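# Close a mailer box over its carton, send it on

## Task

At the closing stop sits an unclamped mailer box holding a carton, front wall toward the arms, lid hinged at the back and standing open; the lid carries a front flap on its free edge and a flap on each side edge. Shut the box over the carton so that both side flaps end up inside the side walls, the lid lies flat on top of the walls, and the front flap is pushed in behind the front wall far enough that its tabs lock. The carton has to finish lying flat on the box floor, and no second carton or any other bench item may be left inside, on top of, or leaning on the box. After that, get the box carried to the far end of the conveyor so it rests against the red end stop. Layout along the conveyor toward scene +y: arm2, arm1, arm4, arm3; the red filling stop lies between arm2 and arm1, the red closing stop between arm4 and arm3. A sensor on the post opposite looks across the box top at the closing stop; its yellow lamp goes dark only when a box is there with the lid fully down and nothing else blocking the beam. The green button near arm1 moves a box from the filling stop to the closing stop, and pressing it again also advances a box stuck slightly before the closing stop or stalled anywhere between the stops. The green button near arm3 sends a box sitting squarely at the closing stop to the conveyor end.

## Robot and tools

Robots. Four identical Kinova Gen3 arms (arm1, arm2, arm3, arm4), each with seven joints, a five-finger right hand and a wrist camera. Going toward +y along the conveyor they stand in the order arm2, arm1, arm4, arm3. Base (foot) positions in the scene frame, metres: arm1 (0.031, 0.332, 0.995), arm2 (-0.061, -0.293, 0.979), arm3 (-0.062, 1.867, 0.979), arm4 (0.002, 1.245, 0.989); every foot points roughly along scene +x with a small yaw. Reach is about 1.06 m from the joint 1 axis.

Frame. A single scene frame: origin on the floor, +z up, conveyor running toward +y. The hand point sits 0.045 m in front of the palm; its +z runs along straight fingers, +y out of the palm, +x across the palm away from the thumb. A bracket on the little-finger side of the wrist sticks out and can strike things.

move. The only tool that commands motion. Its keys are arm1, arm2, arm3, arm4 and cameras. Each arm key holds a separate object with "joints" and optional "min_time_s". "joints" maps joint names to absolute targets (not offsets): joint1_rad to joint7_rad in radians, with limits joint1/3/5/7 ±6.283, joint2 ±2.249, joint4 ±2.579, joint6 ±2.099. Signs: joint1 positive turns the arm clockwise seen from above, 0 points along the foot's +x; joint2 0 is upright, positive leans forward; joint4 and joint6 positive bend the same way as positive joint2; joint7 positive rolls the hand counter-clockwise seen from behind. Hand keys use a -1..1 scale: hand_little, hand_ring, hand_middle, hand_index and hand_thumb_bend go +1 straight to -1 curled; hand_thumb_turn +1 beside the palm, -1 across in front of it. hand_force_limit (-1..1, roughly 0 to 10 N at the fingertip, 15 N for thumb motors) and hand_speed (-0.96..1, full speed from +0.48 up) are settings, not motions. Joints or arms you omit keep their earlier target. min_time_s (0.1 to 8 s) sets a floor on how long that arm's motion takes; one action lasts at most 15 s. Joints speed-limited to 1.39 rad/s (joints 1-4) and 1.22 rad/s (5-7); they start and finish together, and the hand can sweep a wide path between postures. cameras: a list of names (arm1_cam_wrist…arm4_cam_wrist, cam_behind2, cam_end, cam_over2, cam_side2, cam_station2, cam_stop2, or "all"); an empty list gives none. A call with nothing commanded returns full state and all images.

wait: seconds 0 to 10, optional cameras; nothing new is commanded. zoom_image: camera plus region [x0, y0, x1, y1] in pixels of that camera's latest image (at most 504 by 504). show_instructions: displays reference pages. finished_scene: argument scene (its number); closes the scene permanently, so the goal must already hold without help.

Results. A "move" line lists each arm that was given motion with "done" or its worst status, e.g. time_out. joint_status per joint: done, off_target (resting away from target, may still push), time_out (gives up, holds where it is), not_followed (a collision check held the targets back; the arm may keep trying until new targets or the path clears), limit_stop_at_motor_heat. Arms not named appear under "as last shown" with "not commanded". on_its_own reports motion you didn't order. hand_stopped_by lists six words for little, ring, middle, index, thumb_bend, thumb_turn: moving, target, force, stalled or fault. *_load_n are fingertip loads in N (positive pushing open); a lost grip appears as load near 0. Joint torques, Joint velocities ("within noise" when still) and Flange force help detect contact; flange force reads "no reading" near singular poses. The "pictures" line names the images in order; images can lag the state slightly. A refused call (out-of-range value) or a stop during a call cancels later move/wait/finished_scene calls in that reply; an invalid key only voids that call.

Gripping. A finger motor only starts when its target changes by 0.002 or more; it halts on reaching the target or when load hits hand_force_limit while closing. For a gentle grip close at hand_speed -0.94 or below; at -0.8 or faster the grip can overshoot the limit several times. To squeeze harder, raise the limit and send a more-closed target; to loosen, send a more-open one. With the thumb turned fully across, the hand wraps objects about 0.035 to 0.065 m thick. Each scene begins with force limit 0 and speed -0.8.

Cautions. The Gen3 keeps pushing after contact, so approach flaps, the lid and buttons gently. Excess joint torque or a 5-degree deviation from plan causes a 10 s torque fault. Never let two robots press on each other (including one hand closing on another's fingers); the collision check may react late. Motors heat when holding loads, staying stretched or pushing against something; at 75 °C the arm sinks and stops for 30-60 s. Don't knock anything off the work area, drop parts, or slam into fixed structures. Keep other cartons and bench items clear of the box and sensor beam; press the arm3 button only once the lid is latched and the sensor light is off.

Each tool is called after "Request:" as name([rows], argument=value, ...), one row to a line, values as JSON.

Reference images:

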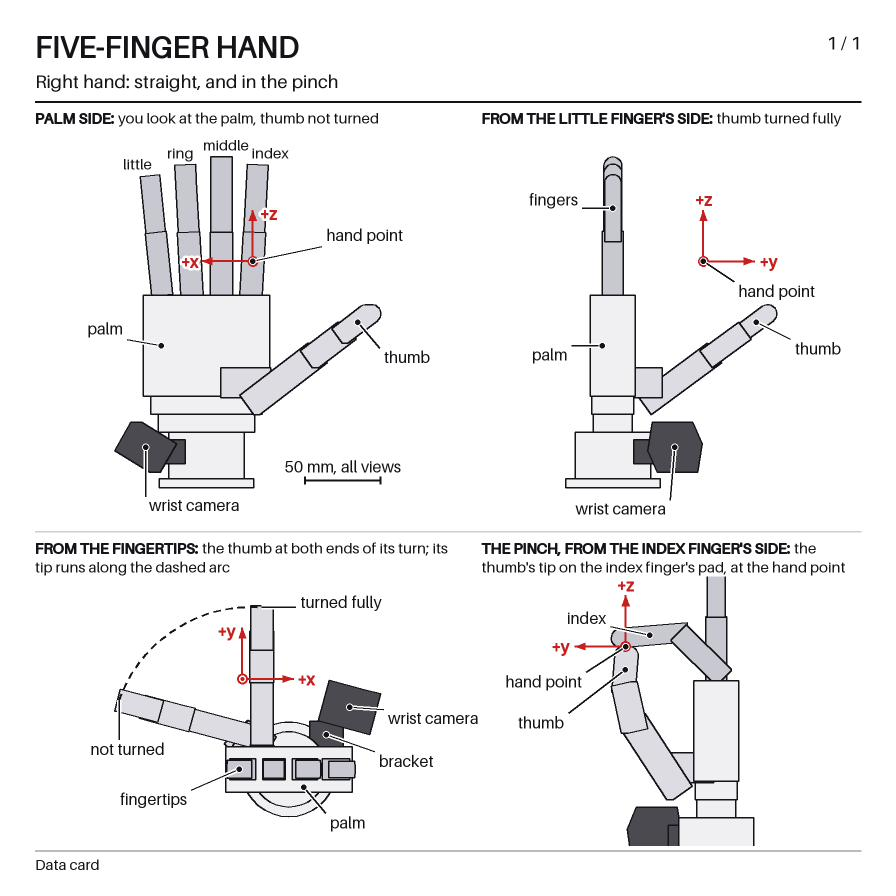

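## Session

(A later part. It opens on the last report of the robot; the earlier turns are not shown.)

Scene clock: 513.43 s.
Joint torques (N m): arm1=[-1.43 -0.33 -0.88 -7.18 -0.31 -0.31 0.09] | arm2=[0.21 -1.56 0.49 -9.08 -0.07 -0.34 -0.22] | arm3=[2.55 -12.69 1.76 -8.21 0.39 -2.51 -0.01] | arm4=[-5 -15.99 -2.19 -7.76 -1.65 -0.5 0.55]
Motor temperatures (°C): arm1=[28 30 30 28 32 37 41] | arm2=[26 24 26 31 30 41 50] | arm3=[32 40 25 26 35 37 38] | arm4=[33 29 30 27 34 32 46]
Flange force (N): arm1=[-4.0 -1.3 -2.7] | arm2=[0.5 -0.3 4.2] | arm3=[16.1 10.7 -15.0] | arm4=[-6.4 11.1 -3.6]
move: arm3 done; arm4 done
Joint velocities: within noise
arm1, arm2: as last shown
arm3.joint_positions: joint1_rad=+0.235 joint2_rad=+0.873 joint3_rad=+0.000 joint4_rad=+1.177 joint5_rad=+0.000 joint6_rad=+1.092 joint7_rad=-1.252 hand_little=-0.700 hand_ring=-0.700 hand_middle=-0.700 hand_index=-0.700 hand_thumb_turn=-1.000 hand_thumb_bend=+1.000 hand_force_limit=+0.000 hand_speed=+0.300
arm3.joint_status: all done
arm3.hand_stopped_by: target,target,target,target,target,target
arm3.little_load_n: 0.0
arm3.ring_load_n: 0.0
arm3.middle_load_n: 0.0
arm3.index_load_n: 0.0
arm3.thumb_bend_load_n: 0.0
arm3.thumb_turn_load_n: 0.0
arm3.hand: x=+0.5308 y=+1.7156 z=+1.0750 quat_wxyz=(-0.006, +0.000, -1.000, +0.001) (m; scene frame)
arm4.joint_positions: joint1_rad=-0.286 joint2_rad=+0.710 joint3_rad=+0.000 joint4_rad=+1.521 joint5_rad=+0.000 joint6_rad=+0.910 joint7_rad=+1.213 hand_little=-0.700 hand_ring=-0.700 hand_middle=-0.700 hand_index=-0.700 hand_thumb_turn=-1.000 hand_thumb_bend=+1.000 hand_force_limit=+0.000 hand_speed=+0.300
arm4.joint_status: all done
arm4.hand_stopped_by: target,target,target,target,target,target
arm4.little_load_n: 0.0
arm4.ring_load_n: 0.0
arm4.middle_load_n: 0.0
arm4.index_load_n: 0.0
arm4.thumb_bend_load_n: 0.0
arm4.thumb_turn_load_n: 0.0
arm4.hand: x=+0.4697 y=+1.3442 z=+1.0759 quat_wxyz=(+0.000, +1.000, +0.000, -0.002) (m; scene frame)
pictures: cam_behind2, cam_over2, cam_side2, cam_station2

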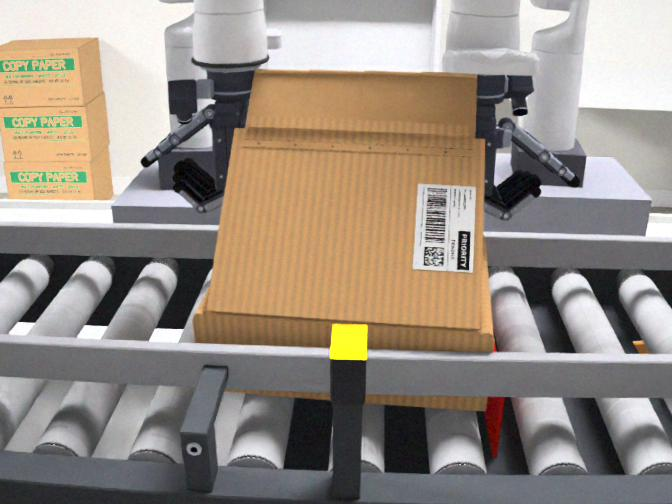

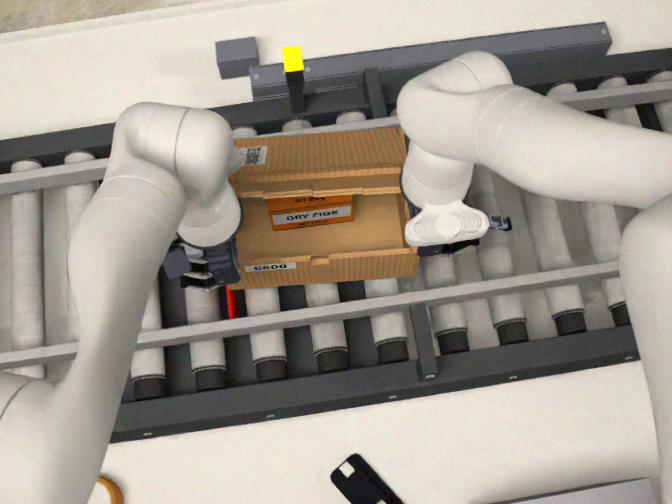

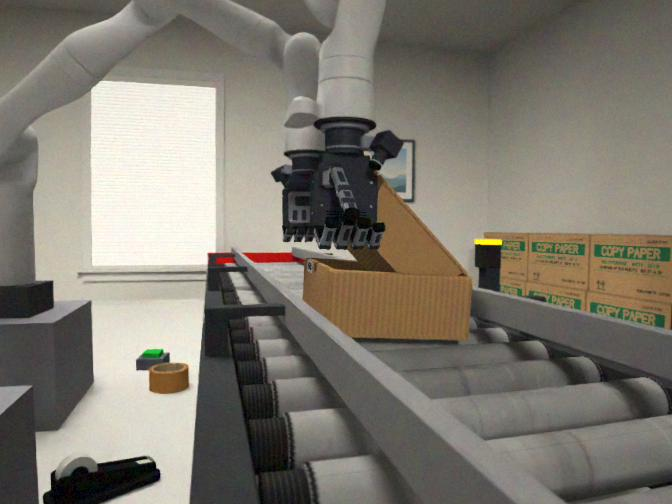

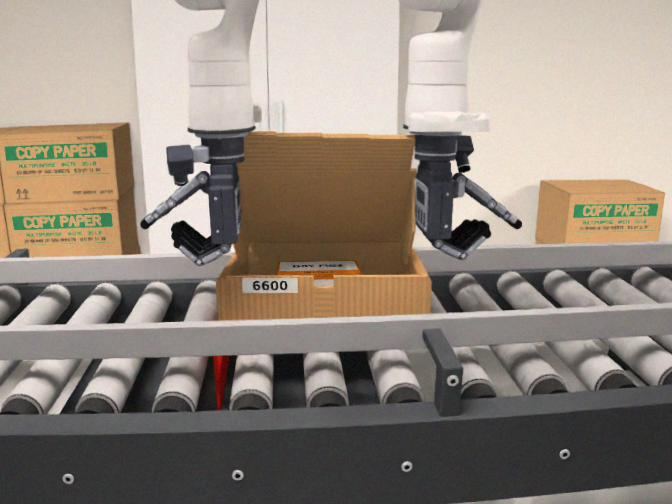

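Request:
move(arm4={"joints": {"joint1_rad": -0.2984, "joint2_rad": 0.6832, "joint4_rad": 1.591, "joint6_rad": 0.8674, "joint7_rad": 1.2004}, "min_time_s": 2}, arm3={"joints": {"joint1_rad": 0.2449, "joint2_rad": 0.8388, "joint4_rad": 1.2601, "joint6_rad": 1.0427, "joint7_rad": -1.2419}, "min_time_s": 2}, cameras=["cam_over2", "cam_station2", "cam_behind2", "cam_side2"])

Request:
zoom_image(camera="cam_side2", region=[270, 130, 490, 350])

Request:
zoom_image(camera="cam_station2", region=[170, 80, 470, 340])

Scene clock: 527.93 s.
Joint torques (N m): arm1=[-1.42 -0.32 -0.88 -7.12 -0.34 -0.31 0.12] | arm2=[0.25 -1.57 0.5 -9.07 -0.07 -0.35 -0.2] | arm3=[1.11 -19.84 0.68 -7.57 -0.05 -0.4 0.03] | arm4=[-0.41 -16.33 1.68 -6.94 -0.21 0.05 0.32]
Motor temperatures (°C): arm1=[28 30 30 28 32 37 41] | arm2=[26 24 26 31 30 41 50] | arm3=[32 39 25 26 35 37 38] | arm4=[33 29 30 27 34 32 45]
Flange force (N): arm1=[-4.0 -1.3 -2.9] | arm2=[0.5 -0.2 4.1] | arm3=[3.0 3.4 -1.7] | arm4=[-6.1 2.3 -1.6]
move: arm3 done; arm4 done
Joint velocities: within noise
arm1, arm2: as last shown
arm3.joint_positions: joint1_rad=+0.245 joint2_rad=+0.839 joint3_rad=+0.000 joint4_rad=+1.260 joint5_rad=+0.000 joint6_rad=+1.043 joint7_rad=-1.242 hand_little=-0.700 hand_ring=-0.700 hand_middle=-0.700 hand_index=-0.700 hand_thumb_turn=-1.000 hand_thumb_bend=+1.000 hand_force_limit=+0.000 hand_speed=+0.300
arm3.joint_status: all done
arm3.hand_stopped_by: target,target,target,target,target,target
arm3.little_load_n: 0.0
arm3.ring_load_n: 0.0
arm3.middle_load_n: 0.0
arm3.index_load_n: 0.5
arm3.thumb_bend_load_n: 0.0
arm3.thumb_turn_load_n: 0.0
arm3.hand: x=+0.5129 y=+1.7155 z=+1.0719 quat_wxyz=(-0.006, +0.000, -1.000, +0.001) (m; scene frame)
arm4.joint_positions: joint1_rad=-0.298 joint2_rad=+0.683 joint3_rad=+0.000 joint4_rad=+1.591 joint5_rad=+0.000 joint6_rad=+0.867 joint7_rad=+1.200 hand_little=-0.700 hand_ring=-0.700 hand_middle=-0.700 hand_index=-0.700 hand_thumb_turn=-1.000 hand_thumb_bend=+1.000 hand_force_limit=+0.000 hand_speed=+0.300
arm4.joint_status: all done
arm4.hand_stopped_by: target,target,target,target,target,target
arm4.little_load_n: 0.0
arm4.ring_load_n: 0.0
arm4.middle_load_n: 0.0
arm4.index_load_n: 0.0
arm4.thumb_bend_load_n: 0.0
arm4.thumb_turn_load_n: 0.0
arm4.hand: x=+0.4516 y=+1.3442 z=+1.0729 quat_wxyz=(+0.000, +1.000, +0.000, -0.002) (m; scene frame)
pictures: cam_behind2, cam_over2, cam_side2, cam_station2

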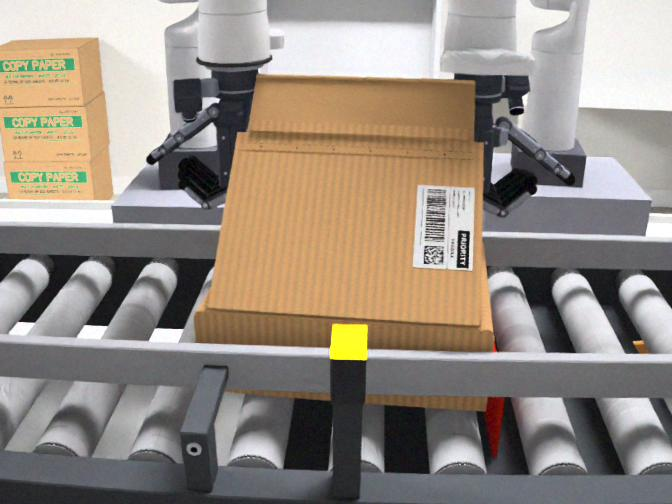

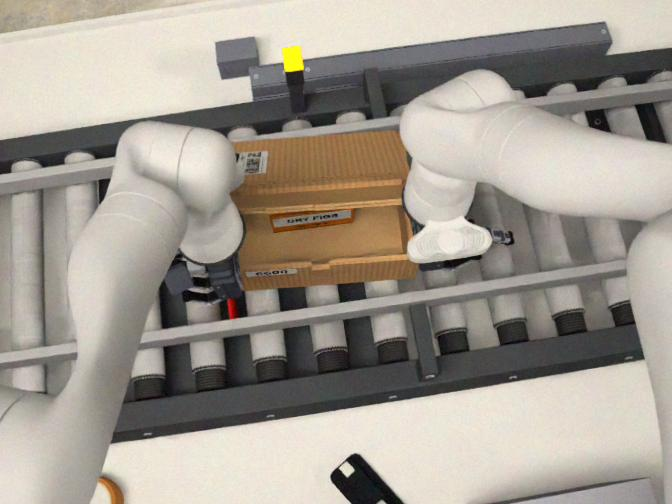

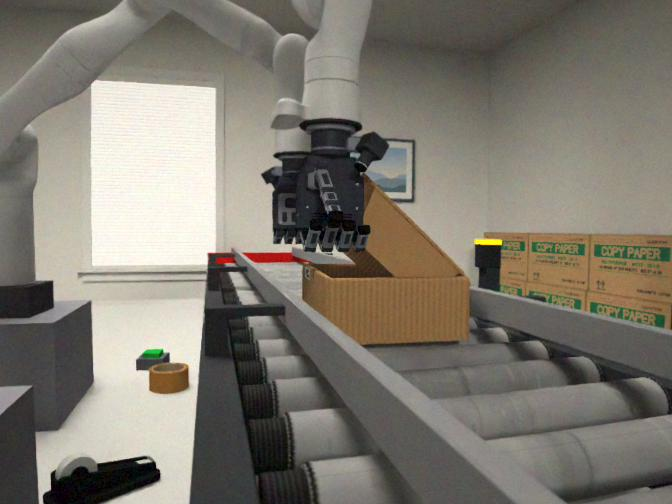

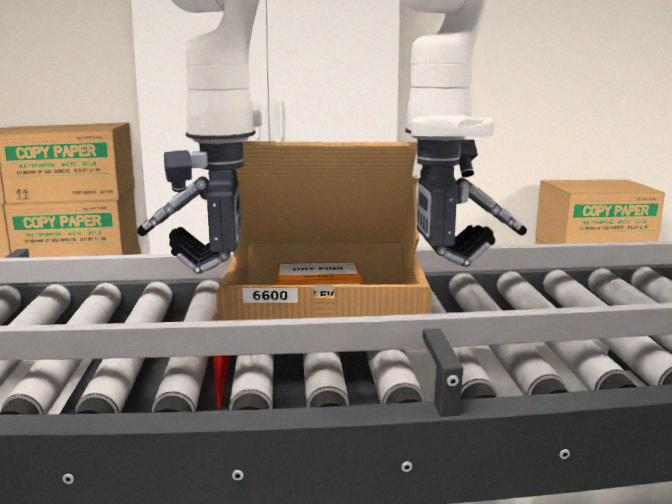

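Scaled by 2.291 from the camera's 672x504 image, which has a finer 960x720 frame.

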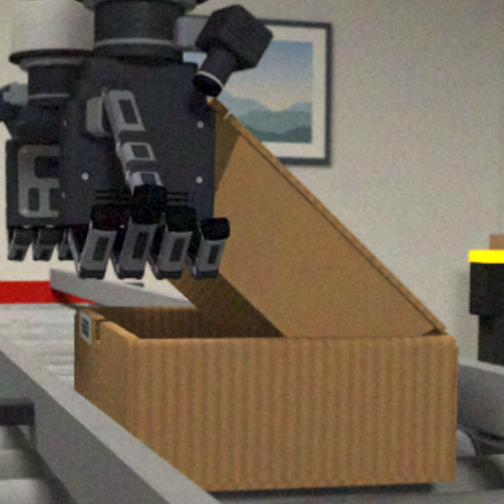

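Scaled by 1.680 from the camera's 672x504 image, which has a finer 960x720 frame.

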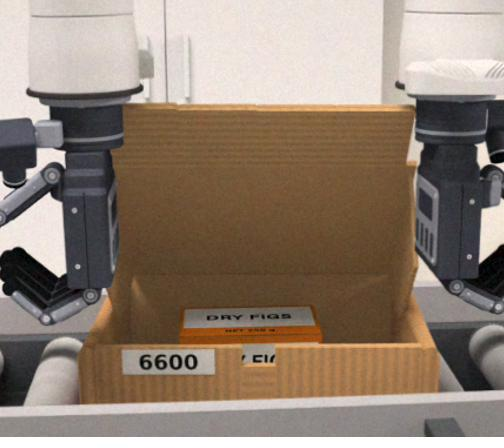

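Request:
move(arm4={"joints": {"joint1_rad": -0.1653, "joint2_rad": 0.5307, "joint4_rad": 1.4076, "joint6_rad": 1.2033, "joint7_rad": 1.3335}, "min_time_s": 2}, arm3={"joints": {"joint1_rad": 0.1116, "joint2_rad": 0.7089, "joint4_rad": 1.0826, "joint6_rad": 1.3501, "joint7_rad": -1.3752}, "min_time_s": 2}, cameras=["cam_over2", "cam_station2"])

Request:
move(arm4={"joints": {"joint1_rad": -0.365, "joint2_rad": 0.8589, "joint4_rad": 0.632, "joint6_rad": 1.6507, "joint7_rad": 1.1338}, "min_time_s": 2.5})

Request:
move(arm4={"joints": {"joint2_rad": 0.873, "joint4_rad": 0.8746, "joint6_rad": 1.394}, "min_time_s": 1.5}, cameras=["cam_over2", "cam_station2", "cam_behind2", "cam_side2"])

Scene clock: 576.83 s.
Joint torques (N m): arm1=[-1.37 -0.33 -0.86 -7.13 -0.32 -0.3 0.11] | arm2=[0.24 -1.55 0.5 -9.08 -0.12 -0.36 -0.21] | arm3=[1.1 -18.88 0.64 -8.39 -0.01 -0.39 0.06] | arm4=[-0.24 -15.39 1.8 -8.31 -0.16 0.09 0.31]
Motor temperatures (°C): arm1=[28 29 30 27 32 37 41] | arm2=[26 24 26 31 30 41 49] | arm3=[32 40 25 26 34 37 38] | arm4=[33 29 30 27 34 32 45]
Flange force (N): arm1=[-4.0 -1.2 -2.8] | arm2=[0.5 -0.3 4.1] | arm3=[4.1 3.1 -0.6] | arm4=[-7.4 0.9 0.6]
move: arm3 done; arm4 done
Joint velocities: within noise
arm1, arm2: as last shown
arm3.joint_positions: joint1_rad=+0.112 joint2_rad=+0.709 joint3_rad=+0.000 joint4_rad=+1.083 joint5_rad=+0.000 joint6_rad=+1.350 joint7_rad=-1.375 hand_little=-0.700 hand_ring=-0.700 hand_middle=-0.700 hand_index=-0.700 hand_thumb_turn=-1.000 hand_thumb_bend=+1.000 hand_force_limit=+0.000 hand_speed=+0.300
arm3.joint_status: all done
arm3.hand_stopped_by: target,target,target,target,target,target
arm3.little_load_n: 0.0
arm3.ring_load_n: 0.0
arm3.middle_load_n: 0.0
arm3.index_load_n: 0.0
arm3.thumb_bend_load_n: 0.0
arm3.thumb_turn_load_n: 0.0
arm3.hand: x=+0.5309 y=+1.7909 z=+1.1997 quat_wxyz=(-0.006, +0.000, -1.000, +0.001) (m; scene frame)
arm4.joint_positions: joint1_rad=-0.165 joint2_rad=+0.531 joint3_rad=+0.000 joint4_rad=+1.408 joint5_rad=+0.000 joint6_rad=+1.203 joint7_rad=+1.334 hand_little=-0.700 hand_ring=-0.700 hand_middle=-0.700 hand_index=-0.700 hand_thumb_turn=-1.000 hand_thumb_bend=+1.000 hand_force_limit=+0.000 hand_speed=+0.300
arm4.joint_status: all done
arm4.hand_stopped_by: target,target,target,target,target,target
arm4.little_load_n: 0.0
arm4.ring_load_n: 0.0
arm4.middle_load_n: 0.0
arm4.index_load_n: 0.0
arm4.thumb_bend_load_n: 0.0
arm4.thumb_turn_load_n: 0.0
arm4.hand: x=+0.4701 y=+1.2793 z=+1.1998 quat_wxyz=(+0.000, +1.000, +0.000, -0.002) (m; scene frame)
pictures: cam_over2, cam_station2

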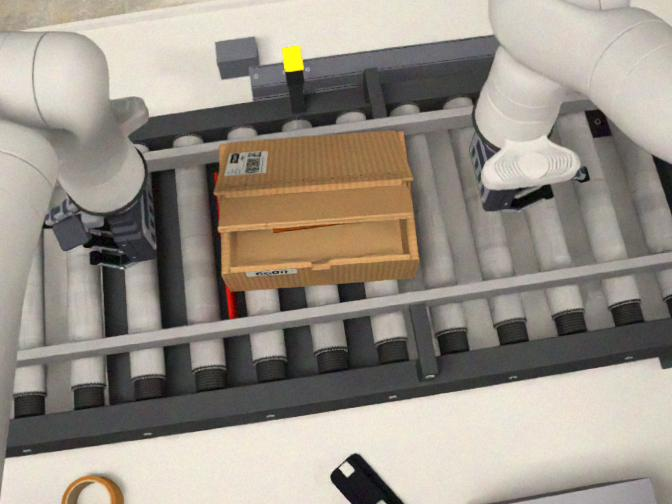

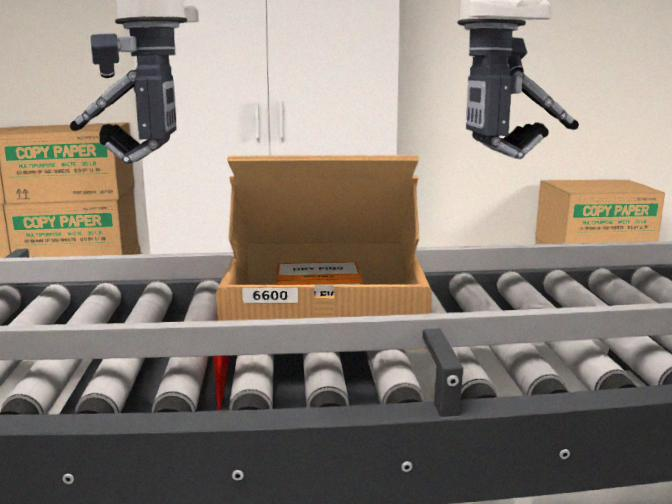

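Scene clock: 579.63 s.
Joint torques (N m): arm1=[-1.38 -0.31 -0.88 -7.12 -0.31 -0.32 0.09] | arm2=[0.18 -1.59 0.45 -9.08 -0.11 -0.34 -0.16] | arm3=[1.1 -18.93 0.68 -8.41 0.03 -0.37 0.06] | arm4=[-0.27 -20.54 1.9 -8.94 -0.15 0.11 0.3]
Motor temperatures (°C): arm1=[28 29 30 27 32 37 41] | arm2=[26 24 26 31 30 41 49] | arm3=[32 40 25 26 34 37 38] | arm4=[33 29 30 27 34 32 45]
Flange force (N): arm1=[-4.0 -1.3 -2.9] | arm2=[0.4 -0.2 4.2] | arm3=[4.1 3.1 -0.5] | arm4=[-14.3 5.9 4.8]
move: arm4 done
Joint velocities: within noise
arm1, arm2, arm3: as last shown
arm4.joint_positions: joint1_rad=-0.365 joint2_rad=+0.859 joint3_rad=+0.000 joint4_rad=+0.632 joint5_rad=+0.000 joint6_rad=+1.651 joint7_rad=+1.134 hand_little=-0.700 hand_ring=-0.700 hand_middle=-0.700 hand_index=-0.700 hand_thumb_turn=-1.000 hand_thumb_bend=+1.000 hand_force_limit=+0.000 hand_speed=+0.300
arm4.joint_status: all done
arm4.hand_stopped_by: target,target,target,target,target,target
arm4.little_load_n: 0.0
arm4.ring_load_n: 0.5
arm4.middle_load_n: 0.0
arm4.index_load_n: 0.0
arm4.thumb_bend_load_n: 0.0
arm4.thumb_turn_load_n: 0.0
arm4.hand: x=+0.5554 y=+1.4294 z=+1.2494 quat_wxyz=(+0.000, +1.000, +0.000, -0.002) (m; scene frame)
pictures: none

Scene clock: 581.43 s.
Joint torques (N m): arm1=[-1.41 -0.31 -0.87 -7.12 -0.32 -0.3 0.07] | arm2=[0.21 -1.56 0.49 -9.11 -0.07 -0.36 -0.19] | arm3=[1.03 -18.9 0.73 -8.45 -0.01 -0.4 0.02] | arm4=[-0.51 -19.91 1.67 -8.16 -0.33 0.35 0.29]
Motor temperatures (°C): arm1=[28 29 30 27 32 37 41] | arm2=[26 24 26 31 30 41 49] | arm3=[32 40 25 26 34 37 38] | arm4=[33 29 30 27 34 32 45]
Flange force (N): arm1=[-4.0 -1.3 -2.9] | arm2=[0.6 -0.2 4.3] | arm3=[4.4 3.0 -0.5] | arm4=[-9.6 4.4 0.4]
move: arm4 done
Joint velocities: within noise
arm1, arm2, arm3: as last shown
arm2.thumb_bend_load_n: -0.5
arm4.joint_positions: joint1_rad=-0.365 joint2_rad=+0.873 joint3_rad=+0.000 joint4_rad=+0.875 joint5_rad=+0.000 joint6_rad=+1.394 joint7_rad=+1.134 hand_little=-0.700 hand_ring=-0.700 hand_middle=-0.700 hand_index=-0.700 hand_thumb_turn=-1.000 hand_thumb_bend=+1.000 hand_force_limit=+0.000 hand_speed=+0.300
arm4.joint_status: all done
arm4.hand_stopped_by: target,target,target,target,target,target
arm4.little_load_n: 0.0
arm4.ring_load_n: 0.0
arm4.middle_load_n: 0.0
arm4.index_load_n: 0.0
arm4.thumb_bend_load_n: 0.0
arm4.thumb_turn_load_n: 0.0
arm4.hand: x=+0.5549 y=+1.4294 z=+1.1645 quat_wxyz=(+0.000, +1.000, +0.000, -0.002) (m; scene frame)
pictures: cam_behind2, cam_over2, cam_side2, cam_station2

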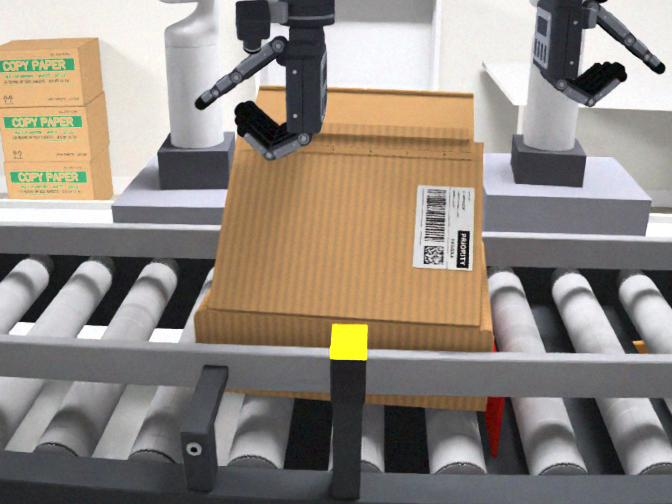

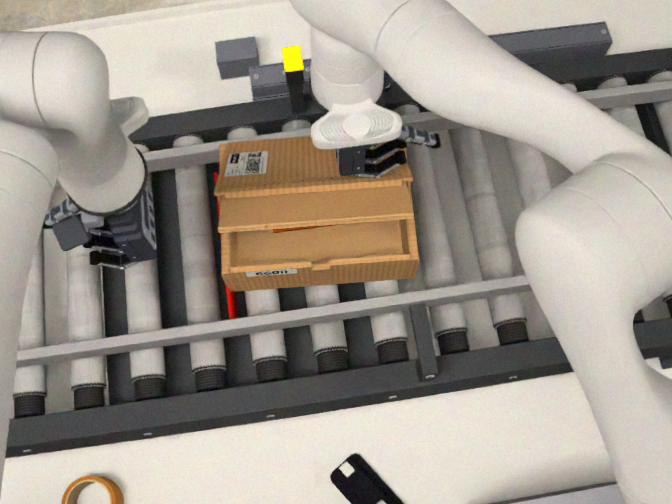

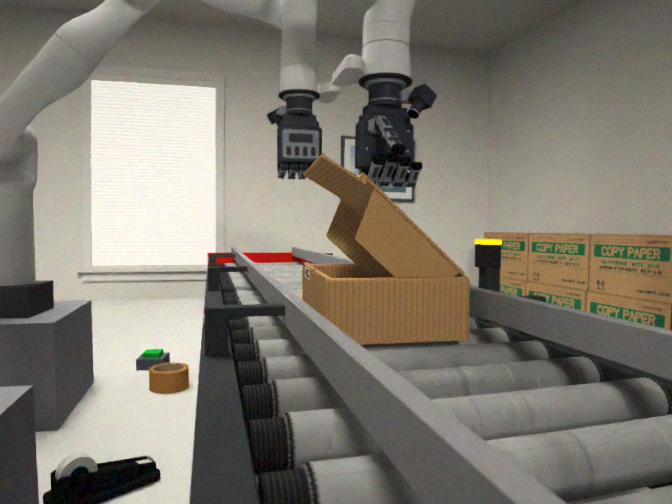

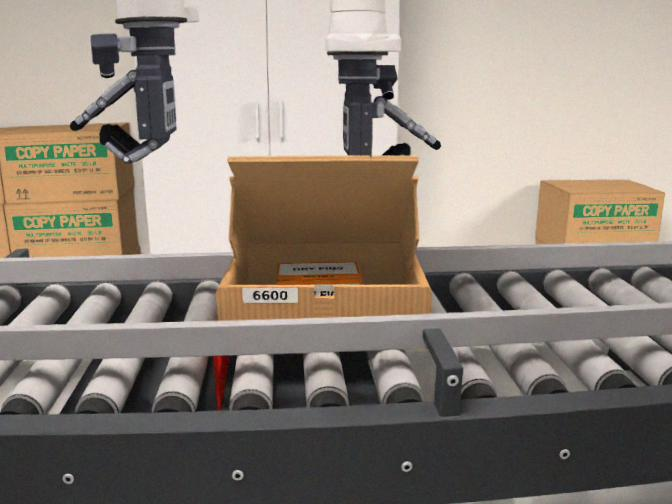

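Request:
move(arm4={"joints": {"joint2_rad": 0.9156, "joint4_rad": 0.9769, "joint6_rad": 1.2491}, "min_time_s": 2.5}, cameras=["cam_over2", "cam_station2", "cam_behind2", "cam_side2"])

Request:
zoom_image(camera="cam_side2", region=[270, 130, 490, 350])

Scene clock: 588.33 s.
Joint torques (N m): arm1=[-1.41 -0.3 -0.85 -7.14 -0.34 -0.33 0.1] | arm2=[0.25 -1.58 0.52 -9.06 -0.07 -0.35 -0.21] | arm3=[1.1 -18.89 0.73 -8.44 0 -0.4 0.06] | arm4=[-0.32 -19.4 1.83 -7.78 -0.22 0.06 0.3]
Motor temperatures (°C): arm1=[28 29 30 27 32 37 41] | arm2=[26 24 26 31 30 41 49] | arm3=[32 40 25 26 34 37 38] | arm4=[33 29 30 27 34 32 45]
Flange force (N): arm1=[-3.9 -1.2 -2.9] | arm2=[0.5 -0.1 4.1] | arm3=[4.3 3.1 -0.5] | arm4=[-9.3 4.0 -2.3]
move: arm4 done
Joint velocities: within noise
arm1.joint_positions: joint1_rad=+0.683 joint2_rad=-0.494 joint3_rad=-0.032 joint4_rad=+1.553 joint5_rad=-0.076 joint6_rad=+2.041 joint7_rad=-1.728 hand_little=+1.000 hand_ring=+1.000 hand_middle=+1.000 hand_index=+1.000 hand_thumb_turn=+1.000 hand_thumb_bend=+1.000 hand_force_limit=+0.000 hand_speed=-0.800
arm1.joint_status: not commanded
arm1.hand_stopped_by: target,target,target,target,target,target
arm1.little_load_n: 0.0
arm1.ring_load_n: 0.0
arm1.middle_load_n: 0.0
arm1.index_load_n: 0.0
arm1.thumb_bend_load_n: 0.0
arm1.thumb_turn_load_n: 0.0
arm1.hand: x=+0.1701 y=+0.3083 z=+1.4863 quat_wxyz=(-0.021, -0.348, -0.937, -0.020) (m; scene frame)
arm2.joint_positions: joint1_rad=-0.434 joint2_rad=-0.363 joint3_rad=-0.120 joint4_rad=+1.537 joint5_rad=-0.061 joint6_rad=+1.933 joint7_rad=-2.051 hand_little=+1.000 hand_ring=+1.000 hand_middle=+1.000 hand_index=+1.000 hand_thumb_turn=+1.000 hand_thumb_bend=+1.000 hand_force_limit=+0.000 hand_speed=-0.800
arm2.joint_status: not commanded
arm2.hand_stopped_by: target,target,target,target,target,target
arm2.little_load_n: 0.5
arm2.ring_load_n: 0.0
arm2.middle_load_n: 0.0
arm2.index_load_n: 0.0
arm2.thumb_bend_load_n: 0.0
arm2.thumb_turn_load_n: 0.0
arm2.hand: x=+0.1101 y=-0.1672 z=+1.4577 quat_wxyz=(-0.007, -0.007, -1.000, -0.013) (m; scene frame)
arm3: as last shown
arm4.joint_positions: joint1_rad=-0.365 joint2_rad=+0.916 joint3_rad=+0.000 joint4_rad=+0.977 joint5_rad=+0.000 joint6_rad=+1.249 joint7_rad=+1.134 hand_little=-0.700 hand_ring=-0.700 hand_middle=-0.700 hand_index=-0.700 hand_thumb_turn=-1.000 hand_thumb_bend=+1.000 hand_force_limit=+0.000 hand_speed=+0.300
arm4.joint_status: all done
arm4.hand_stopped_by: target,target,target,target,target,target
arm4.little_load_n: 0.5
arm4.ring_load_n: 0.0
arm4.middle_load_n: 0.0
arm4.index_load_n: -0.5
arm4.thumb_bend_load_n: 0.0
arm4.thumb_turn_load_n: 0.0
arm4.hand: x=+0.5547 y=+1.4293 z=+1.1064 quat_wxyz=(+0.000, +1.000, +0.000, -0.002) (m; scene frame)
pictures: cam_behind2, cam_over2, cam_side2, cam_station2

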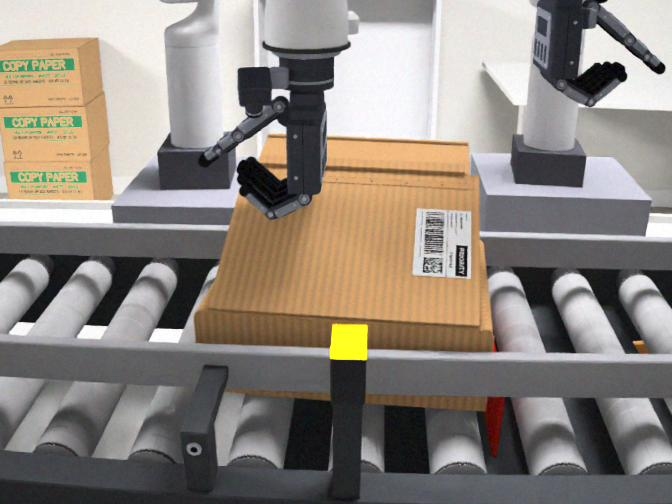

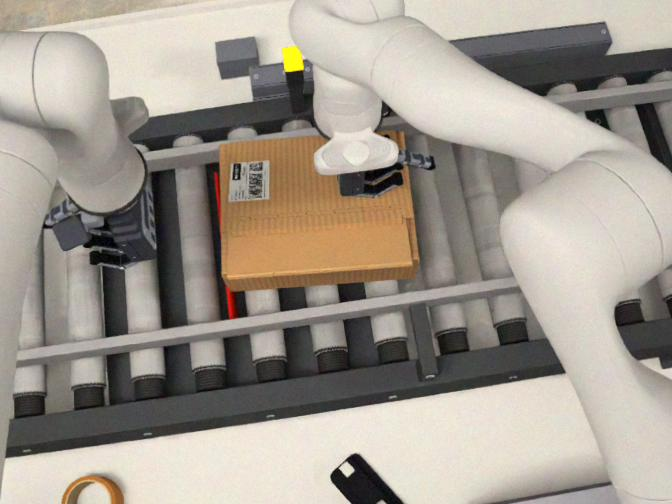

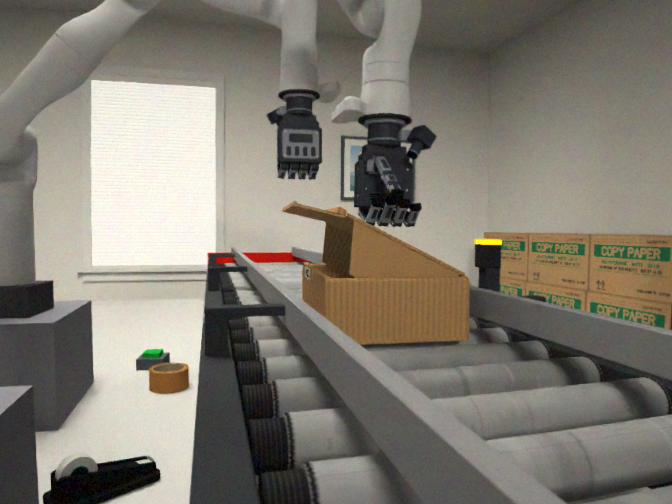

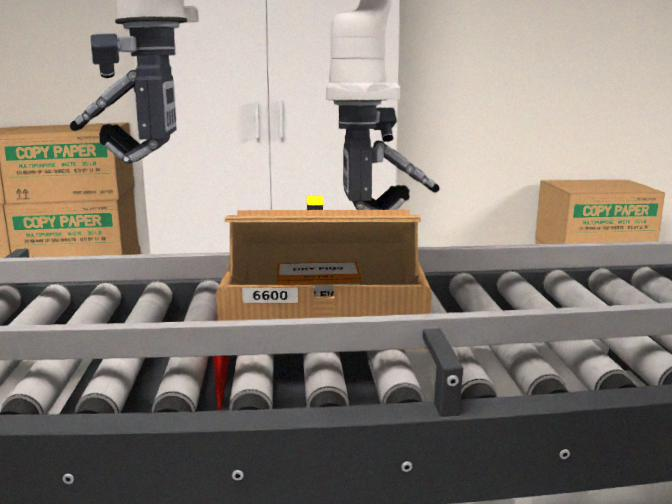

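Scaled by 2.291 from the camera's 672x504 image, which has a finer 960x720 frame.

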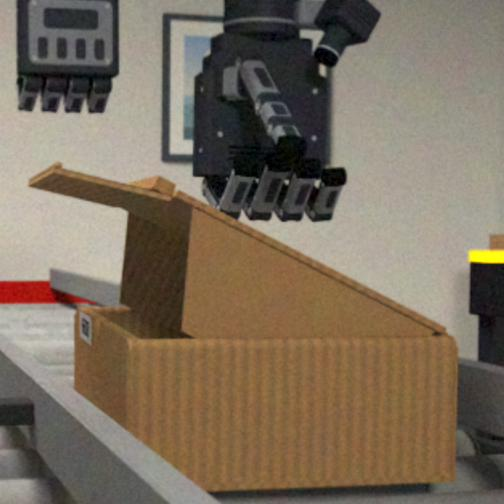

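Request:
move(arm4={"joints": {"joint2_rad": 0.9459, "joint4_rad": 1.0156, "joint6_rad": 1.1801}, "min_time_s": 2}, arm3={"joints": {"joint1_rad": 0.4093, "joint2_rad": 0.4346, "joint4_rad": 1.5052, "joint6_rad": 1.0518, "joint7_rad": 0.4933, "hand_little": 1, "hand_ring": 1, "hand_middle": 1, "hand_index": 1}, "min_time_s": 3}, cameras=["cam_over2", "cam_station2", "cam_side2"])

Request:
zoom_image(camera="cam_side2", region=[270, 130, 490, 350])

Scene clock: 683.93 s.
Joint torques (N m): arm1=[-1.4 -0.3 -0.87 -7.13 -0.33 -0.33 0.08] | arm2=[0.25 -1.6 0.54 -9.07 -0.1 -0.39 -0.18] | arm3=[1.06 -14.55 0.58 -8.35 0.02 -0.69 0.03] | arm4=[-0.12 -19.37 1.98 -7.71 -0.11 -0.15 0.32]
Motor temperatures (°C): arm1=[27 29 30 27 32 37 41] | arm2=[26 24 26 31 30 41 49] | arm3=[32 40 25 26 34 37 38] | arm4=[33 29 30 26 33 32 45]
Flange force (N): arm1=[-4.0 -1.3 -2.9] | arm2=[0.5 0.0 4.0] | arm3=[-3.9 1.8 -1.5] | arm4=[-9.5 3.7 -3.4]
move: arm3 done; arm4 done
Joint velocities: within noise
arm1, arm2: as last shown
arm2.little_load_n: 0.0
arm3.joint_positions: joint1_rad=+0.409 joint2_rad=+0.435 joint3_rad=+0.000 joint4_rad=+1.505 joint5_rad=+0.000 joint6_rad=+1.052 joint7_rad=+0.493 hand_little=+1.000 hand_ring=+1.000 hand_middle=+1.000 hand_index=+1.000 hand_thumb_turn=-1.000 hand_thumb_bend=+1.000 hand_force_limit=+0.000 hand_speed=+0.300
arm3.joint_status: all done
arm3.hand_stopped_by: target,target,target,target,target,target
arm3.little_load_n: 0.0
arm3.ring_load_n: 0.0
arm3.middle_load_n: 0.0
arm3.index_load_n: 0.0
arm3.thumb_bend_load_n: 0.0
arm3.thumb_turn_load_n: 0.0
arm3.hand: x=+0.3207 y=+1.6309 z=+1.2088 quat_wxyz=(-0.025, +0.705, -0.705, +0.077) (m; scene frame)
arm4.joint_positions: joint1_rad=-0.365 joint2_rad=+0.946 joint3_rad=+0.000 joint4_rad=+1.016 joint5_rad=+0.000 joint6_rad=+1.180 joint7_rad=+1.134 hand_little=-0.700 hand_ring=-0.700 hand_middle=-0.700 hand_index=-0.700 hand_thumb_turn=-1.000 hand_thumb_bend=+1.000 hand_force_limit=+0.000 hand_speed=+0.300
arm4.joint_status: all done
arm4.hand_stopped_by: target,target,target,target,target,target
arm4.little_load_n: 0.0
arm4.ring_load_n: 0.5
arm4.middle_load_n: 0.0
arm4.index_load_n: -1.0
arm4.thumb_bend_load_n: -0.5
arm4.thumb_turn_load_n: 0.0
arm4.hand: x=+0.5546 y=+1.4293 z=+1.0759 quat_wxyz=(+0.000, +1.000, +0.000, -0.002) (m; scene frame)
pictures: cam_over2, cam_side2, cam_station2

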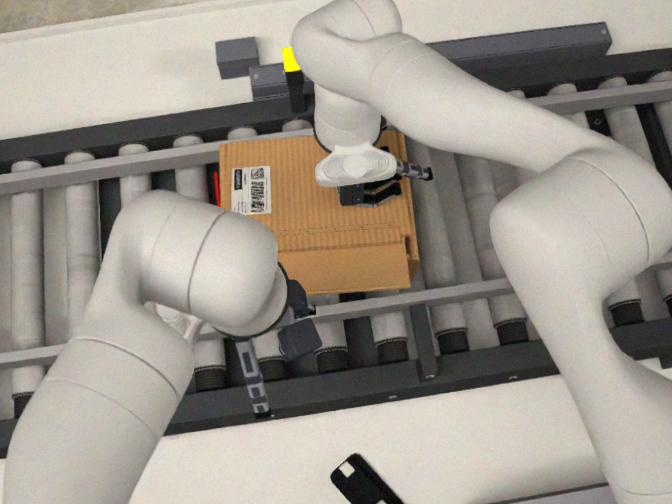

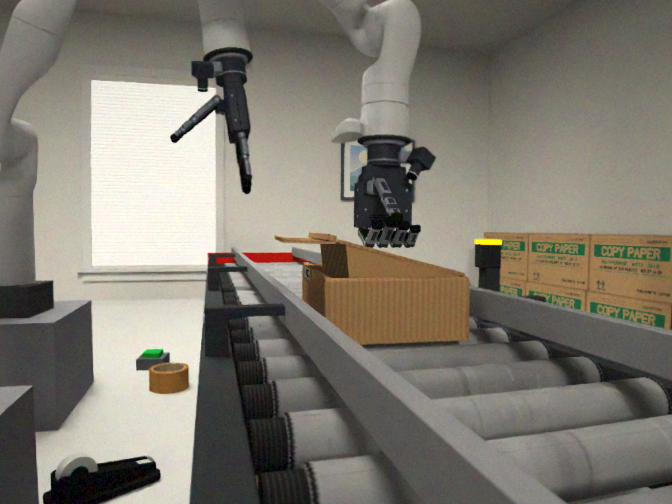

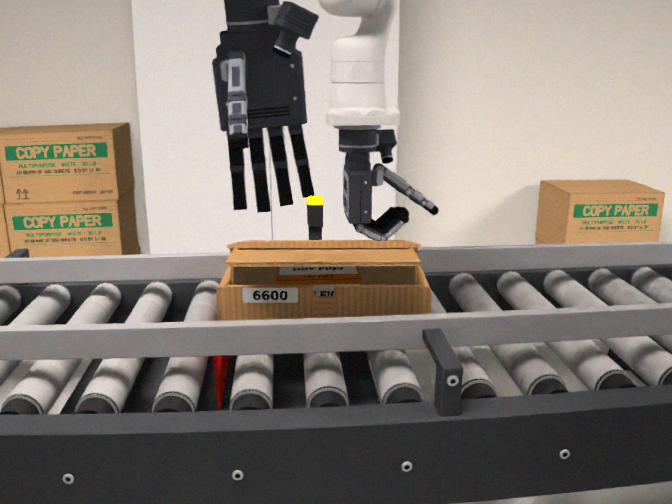

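Scaled by 2.291 from the camera's 672x504 image, which has a finer 960x720 frame.

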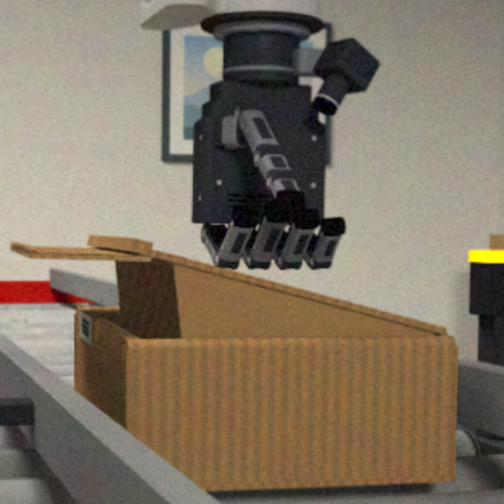

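Request:
move(arm4={"joints": {"joint1_rad": -0.34, "joint2_rad": 0.873, "joint4_rad": 0.8746, "joint6_rad": 1.394}, "min_time_s": 2}, arm3={"joints": {"joint1_rad": 0.4432, "joint2_rad": 0.9271, "joint4_rad": 0.9926, "joint6_rad": 1.4219, "joint7_rad": 0.5272}, "min_time_s": 3}, cameras=["cam_over2", "cam_station2", "cam_side2"])

Request:
zoom_image(camera="cam_side2", region=[230, 130, 490, 350])

Scene clock: 723.90 s.
Joint torques (N m): arm1=[-1.37 -0.32 -0.85 -7.1 -0.33 -0.3 0.11] | arm2=[0.23 -1.63 0.55 -9.1 -0.07 -0.33 -0.18] | arm3=[1.04 -20.87 0.76 -7.53 0.04 0.2 0.06] | arm4=[-0.25 -20.56 1.89 -8.76 -0.14 0.13 0.31]
Motor temperatures (°C): arm1=[27 29 30 27 32 37 41] | arm2=[26 24 26 31 30 41 49] | arm3=[31 39 24 26 34 37 37] | arm4=[33 28 30 26 33 32 45]
Flange force (N): arm1=[-4.0 -1.2 -3.0] | arm2=[0.5 0.1 4.2] | arm3=[-4.3 3.3 -0.3] | arm4=[-10.8 4.4 1.4]
move: arm3 done; arm4 done
Joint velocities: within noise
arm1, arm2: as last shown
arm3.joint_positions: joint1_rad=+0.443 joint2_rad=+0.927 joint3_rad=+0.000 joint4_rad=+0.993 joint5_rad=+0.000 joint6_rad=+1.422 joint7_rad=+0.527 hand_little=+1.000 hand_ring=+1.000 hand_middle=+1.000 hand_index=+1.000 hand_thumb_turn=-1.000 hand_thumb_bend=+1.000 hand_force_limit=+0.000 hand_speed=+0.300
arm3.joint_status: all done
arm3.hand_stopped_by: target,target,target,target,target,target
arm3.little_load_n: 0.0
arm3.ring_load_n: 0.0
arm3.middle_load_n: 0.0
arm3.index_load_n: 0.0
arm3.thumb_bend_load_n: 0.0
arm3.thumb_turn_load_n: 0.0
arm3.hand: x=+0.3558 y=+1.5906 z=+1.1124 quat_wxyz=(+0.022, +0.704, -0.704, -0.092) (m; scene frame)
arm4.joint_positions: joint1_rad=-0.340 joint2_rad=+0.873 joint3_rad=+0.000 joint4_rad=+0.875 joint5_rad=+0.000 joint6_rad=+1.394 joint7_rad=+1.134 hand_little=-0.700 hand_ring=-0.700 hand_middle=-0.700 hand_index=-0.700 hand_thumb_turn=-1.000 hand_thumb_bend=+1.000 hand_force_limit=+0.000 hand_speed=+0.300
arm4.joint_status: all done
arm4.hand_stopped_by: target,target,target,target,target,target
arm4.little_load_n: 0.0
arm4.ring_load_n: 0.0
arm4.middle_load_n: 0.0
arm4.index_load_n: 0.0
arm4.thumb_bend_load_n: 0.0
arm4.thumb_turn_load_n: 0.0
arm4.hand: x=+0.5594 y=+1.4155 z=+1.1645 quat_wxyz=(+0.000, +1.000, -0.013, -0.002) (m; scene frame)
pictures: cam_over2, cam_side2, cam_station2

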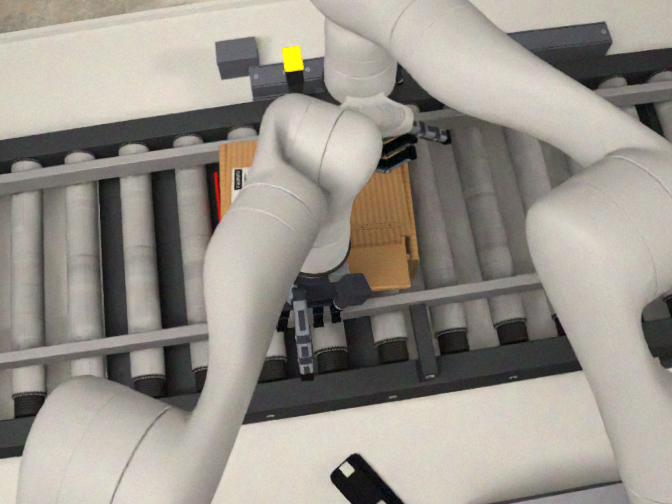

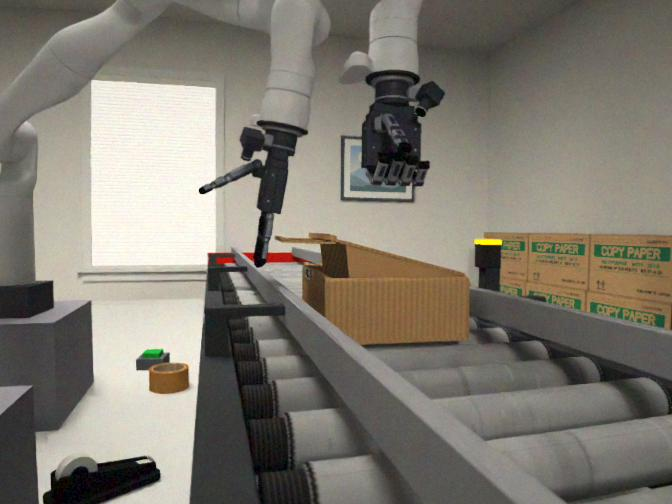

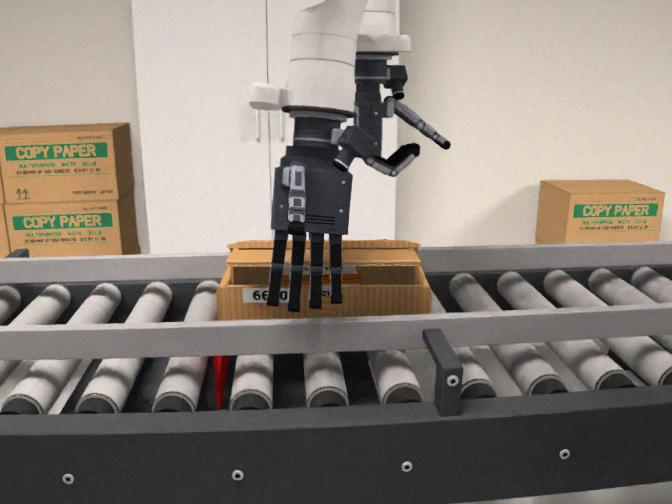

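Scaled by 1.938 from the camera's 672x504 image, which has a finer 960x720 frame.

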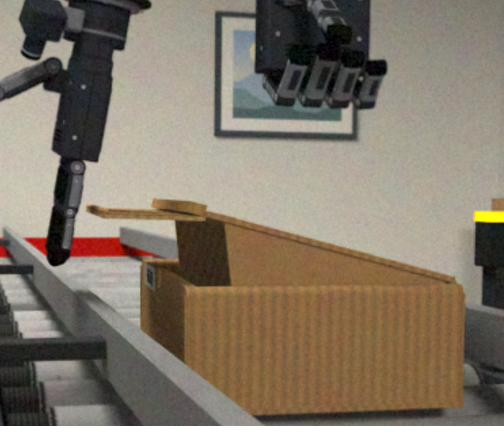

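Request:
move(arm3={"joints": {"joint1_rad": 0.4176, "joint2_rad": 0.9997, "joint4_rad": 0.8376, "joint6_rad": 1.5043, "joint7_rad": 0.5016}, "min_time_s": 2.5}, cameras=["cam_over2", "cam_side2"])

Request:
zoom_image(camera="cam_side2", region=[230, 130, 490, 350])

Scene clock: 732.50 s.
Joint torques (N m): arm1=[-1.41 -0.32 -0.89 -7.14 -0.33 -0.33 0.11] | arm2=[0.24 -1.59 0.49 -9.1 -0.07 -0.35 -0.2] | arm3=[-1.13 -22.55 -0.98 -9.12 -1.11 -0.86 0.18] | arm4=[-0.24 -20.56 1.85 -8.8 -0.16 0.12 0.32]
Motor temperatures (°C): arm1=[27 29 30 27 32 37 41] | arm2=[26 24 26 31 30 41 49] | arm3=[31 39 24 26 34 37 37] | arm4=[33 29 30 26 33 32 45]
Flange force (N): arm1=[-4.0 -1.3 -2.9] | arm2=[0.5 -0.2 4.2] | arm3=[-3.2 8.5 0.9] | arm4=[-11.0 4.4 1.4]
move: arm3 done
Joint velocities: within noise
arm1, arm2, arm4: as last shown
arm3.joint_positions: joint1_rad=+0.418 joint2_rad=+1.000 joint3_rad=+0.000 joint4_rad=+0.838 joint5_rad=+0.000 joint6_rad=+1.504 joint7_rad=+0.502 hand_little=+1.000 hand_ring=+1.000 hand_middle=+1.000 hand_index=+1.000 hand_thumb_turn=-1.000 hand_thumb_bend=+1.000 hand_force_limit=+0.000 hand_speed=+0.300
arm3.joint_status: all done
arm3.hand_stopped_by: target,target,target,target,target,target
arm3.little_load_n: 0.0
arm3.ring_load_n: -2.5
arm3.middle_load_n: 0.0
arm3.index_load_n: 0.0
arm3.thumb_bend_load_n: 0.0
arm3.thumb_turn_load_n: 0.0
arm3.hand: x=+0.3857 y=+1.5908 z=+1.1124 quat_wxyz=(+0.025, +0.704, -0.704, -0.091) (m; scene frame)
pictures: cam_over2, cam_side2

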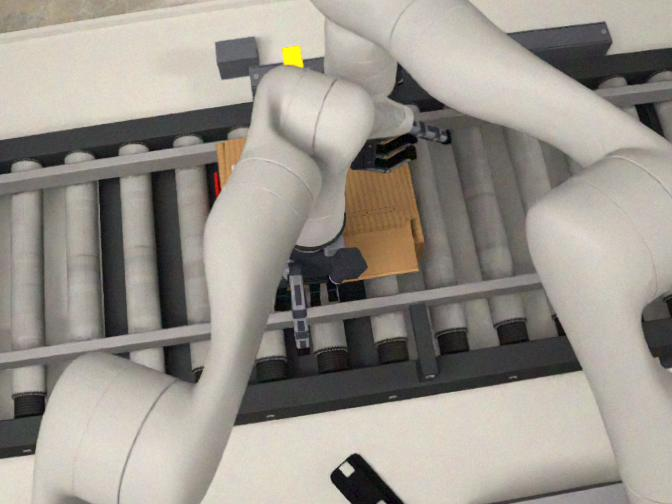

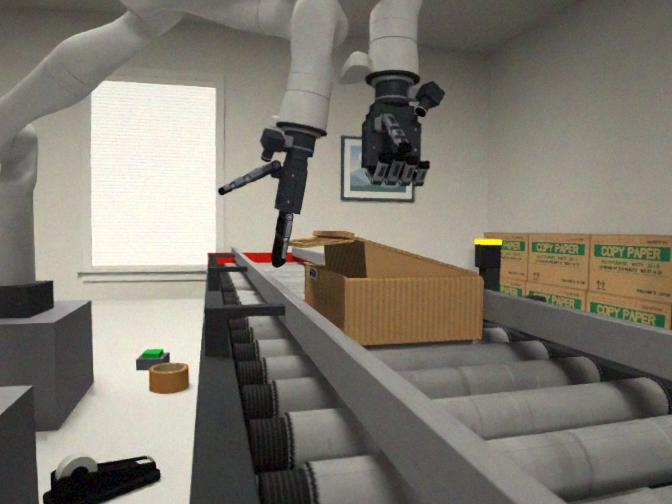

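Scaled by 1.938 from the camera's 672x504 image, which has a finer 960x720 frame.

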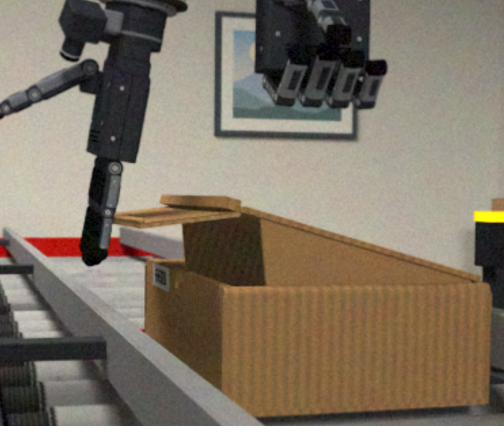

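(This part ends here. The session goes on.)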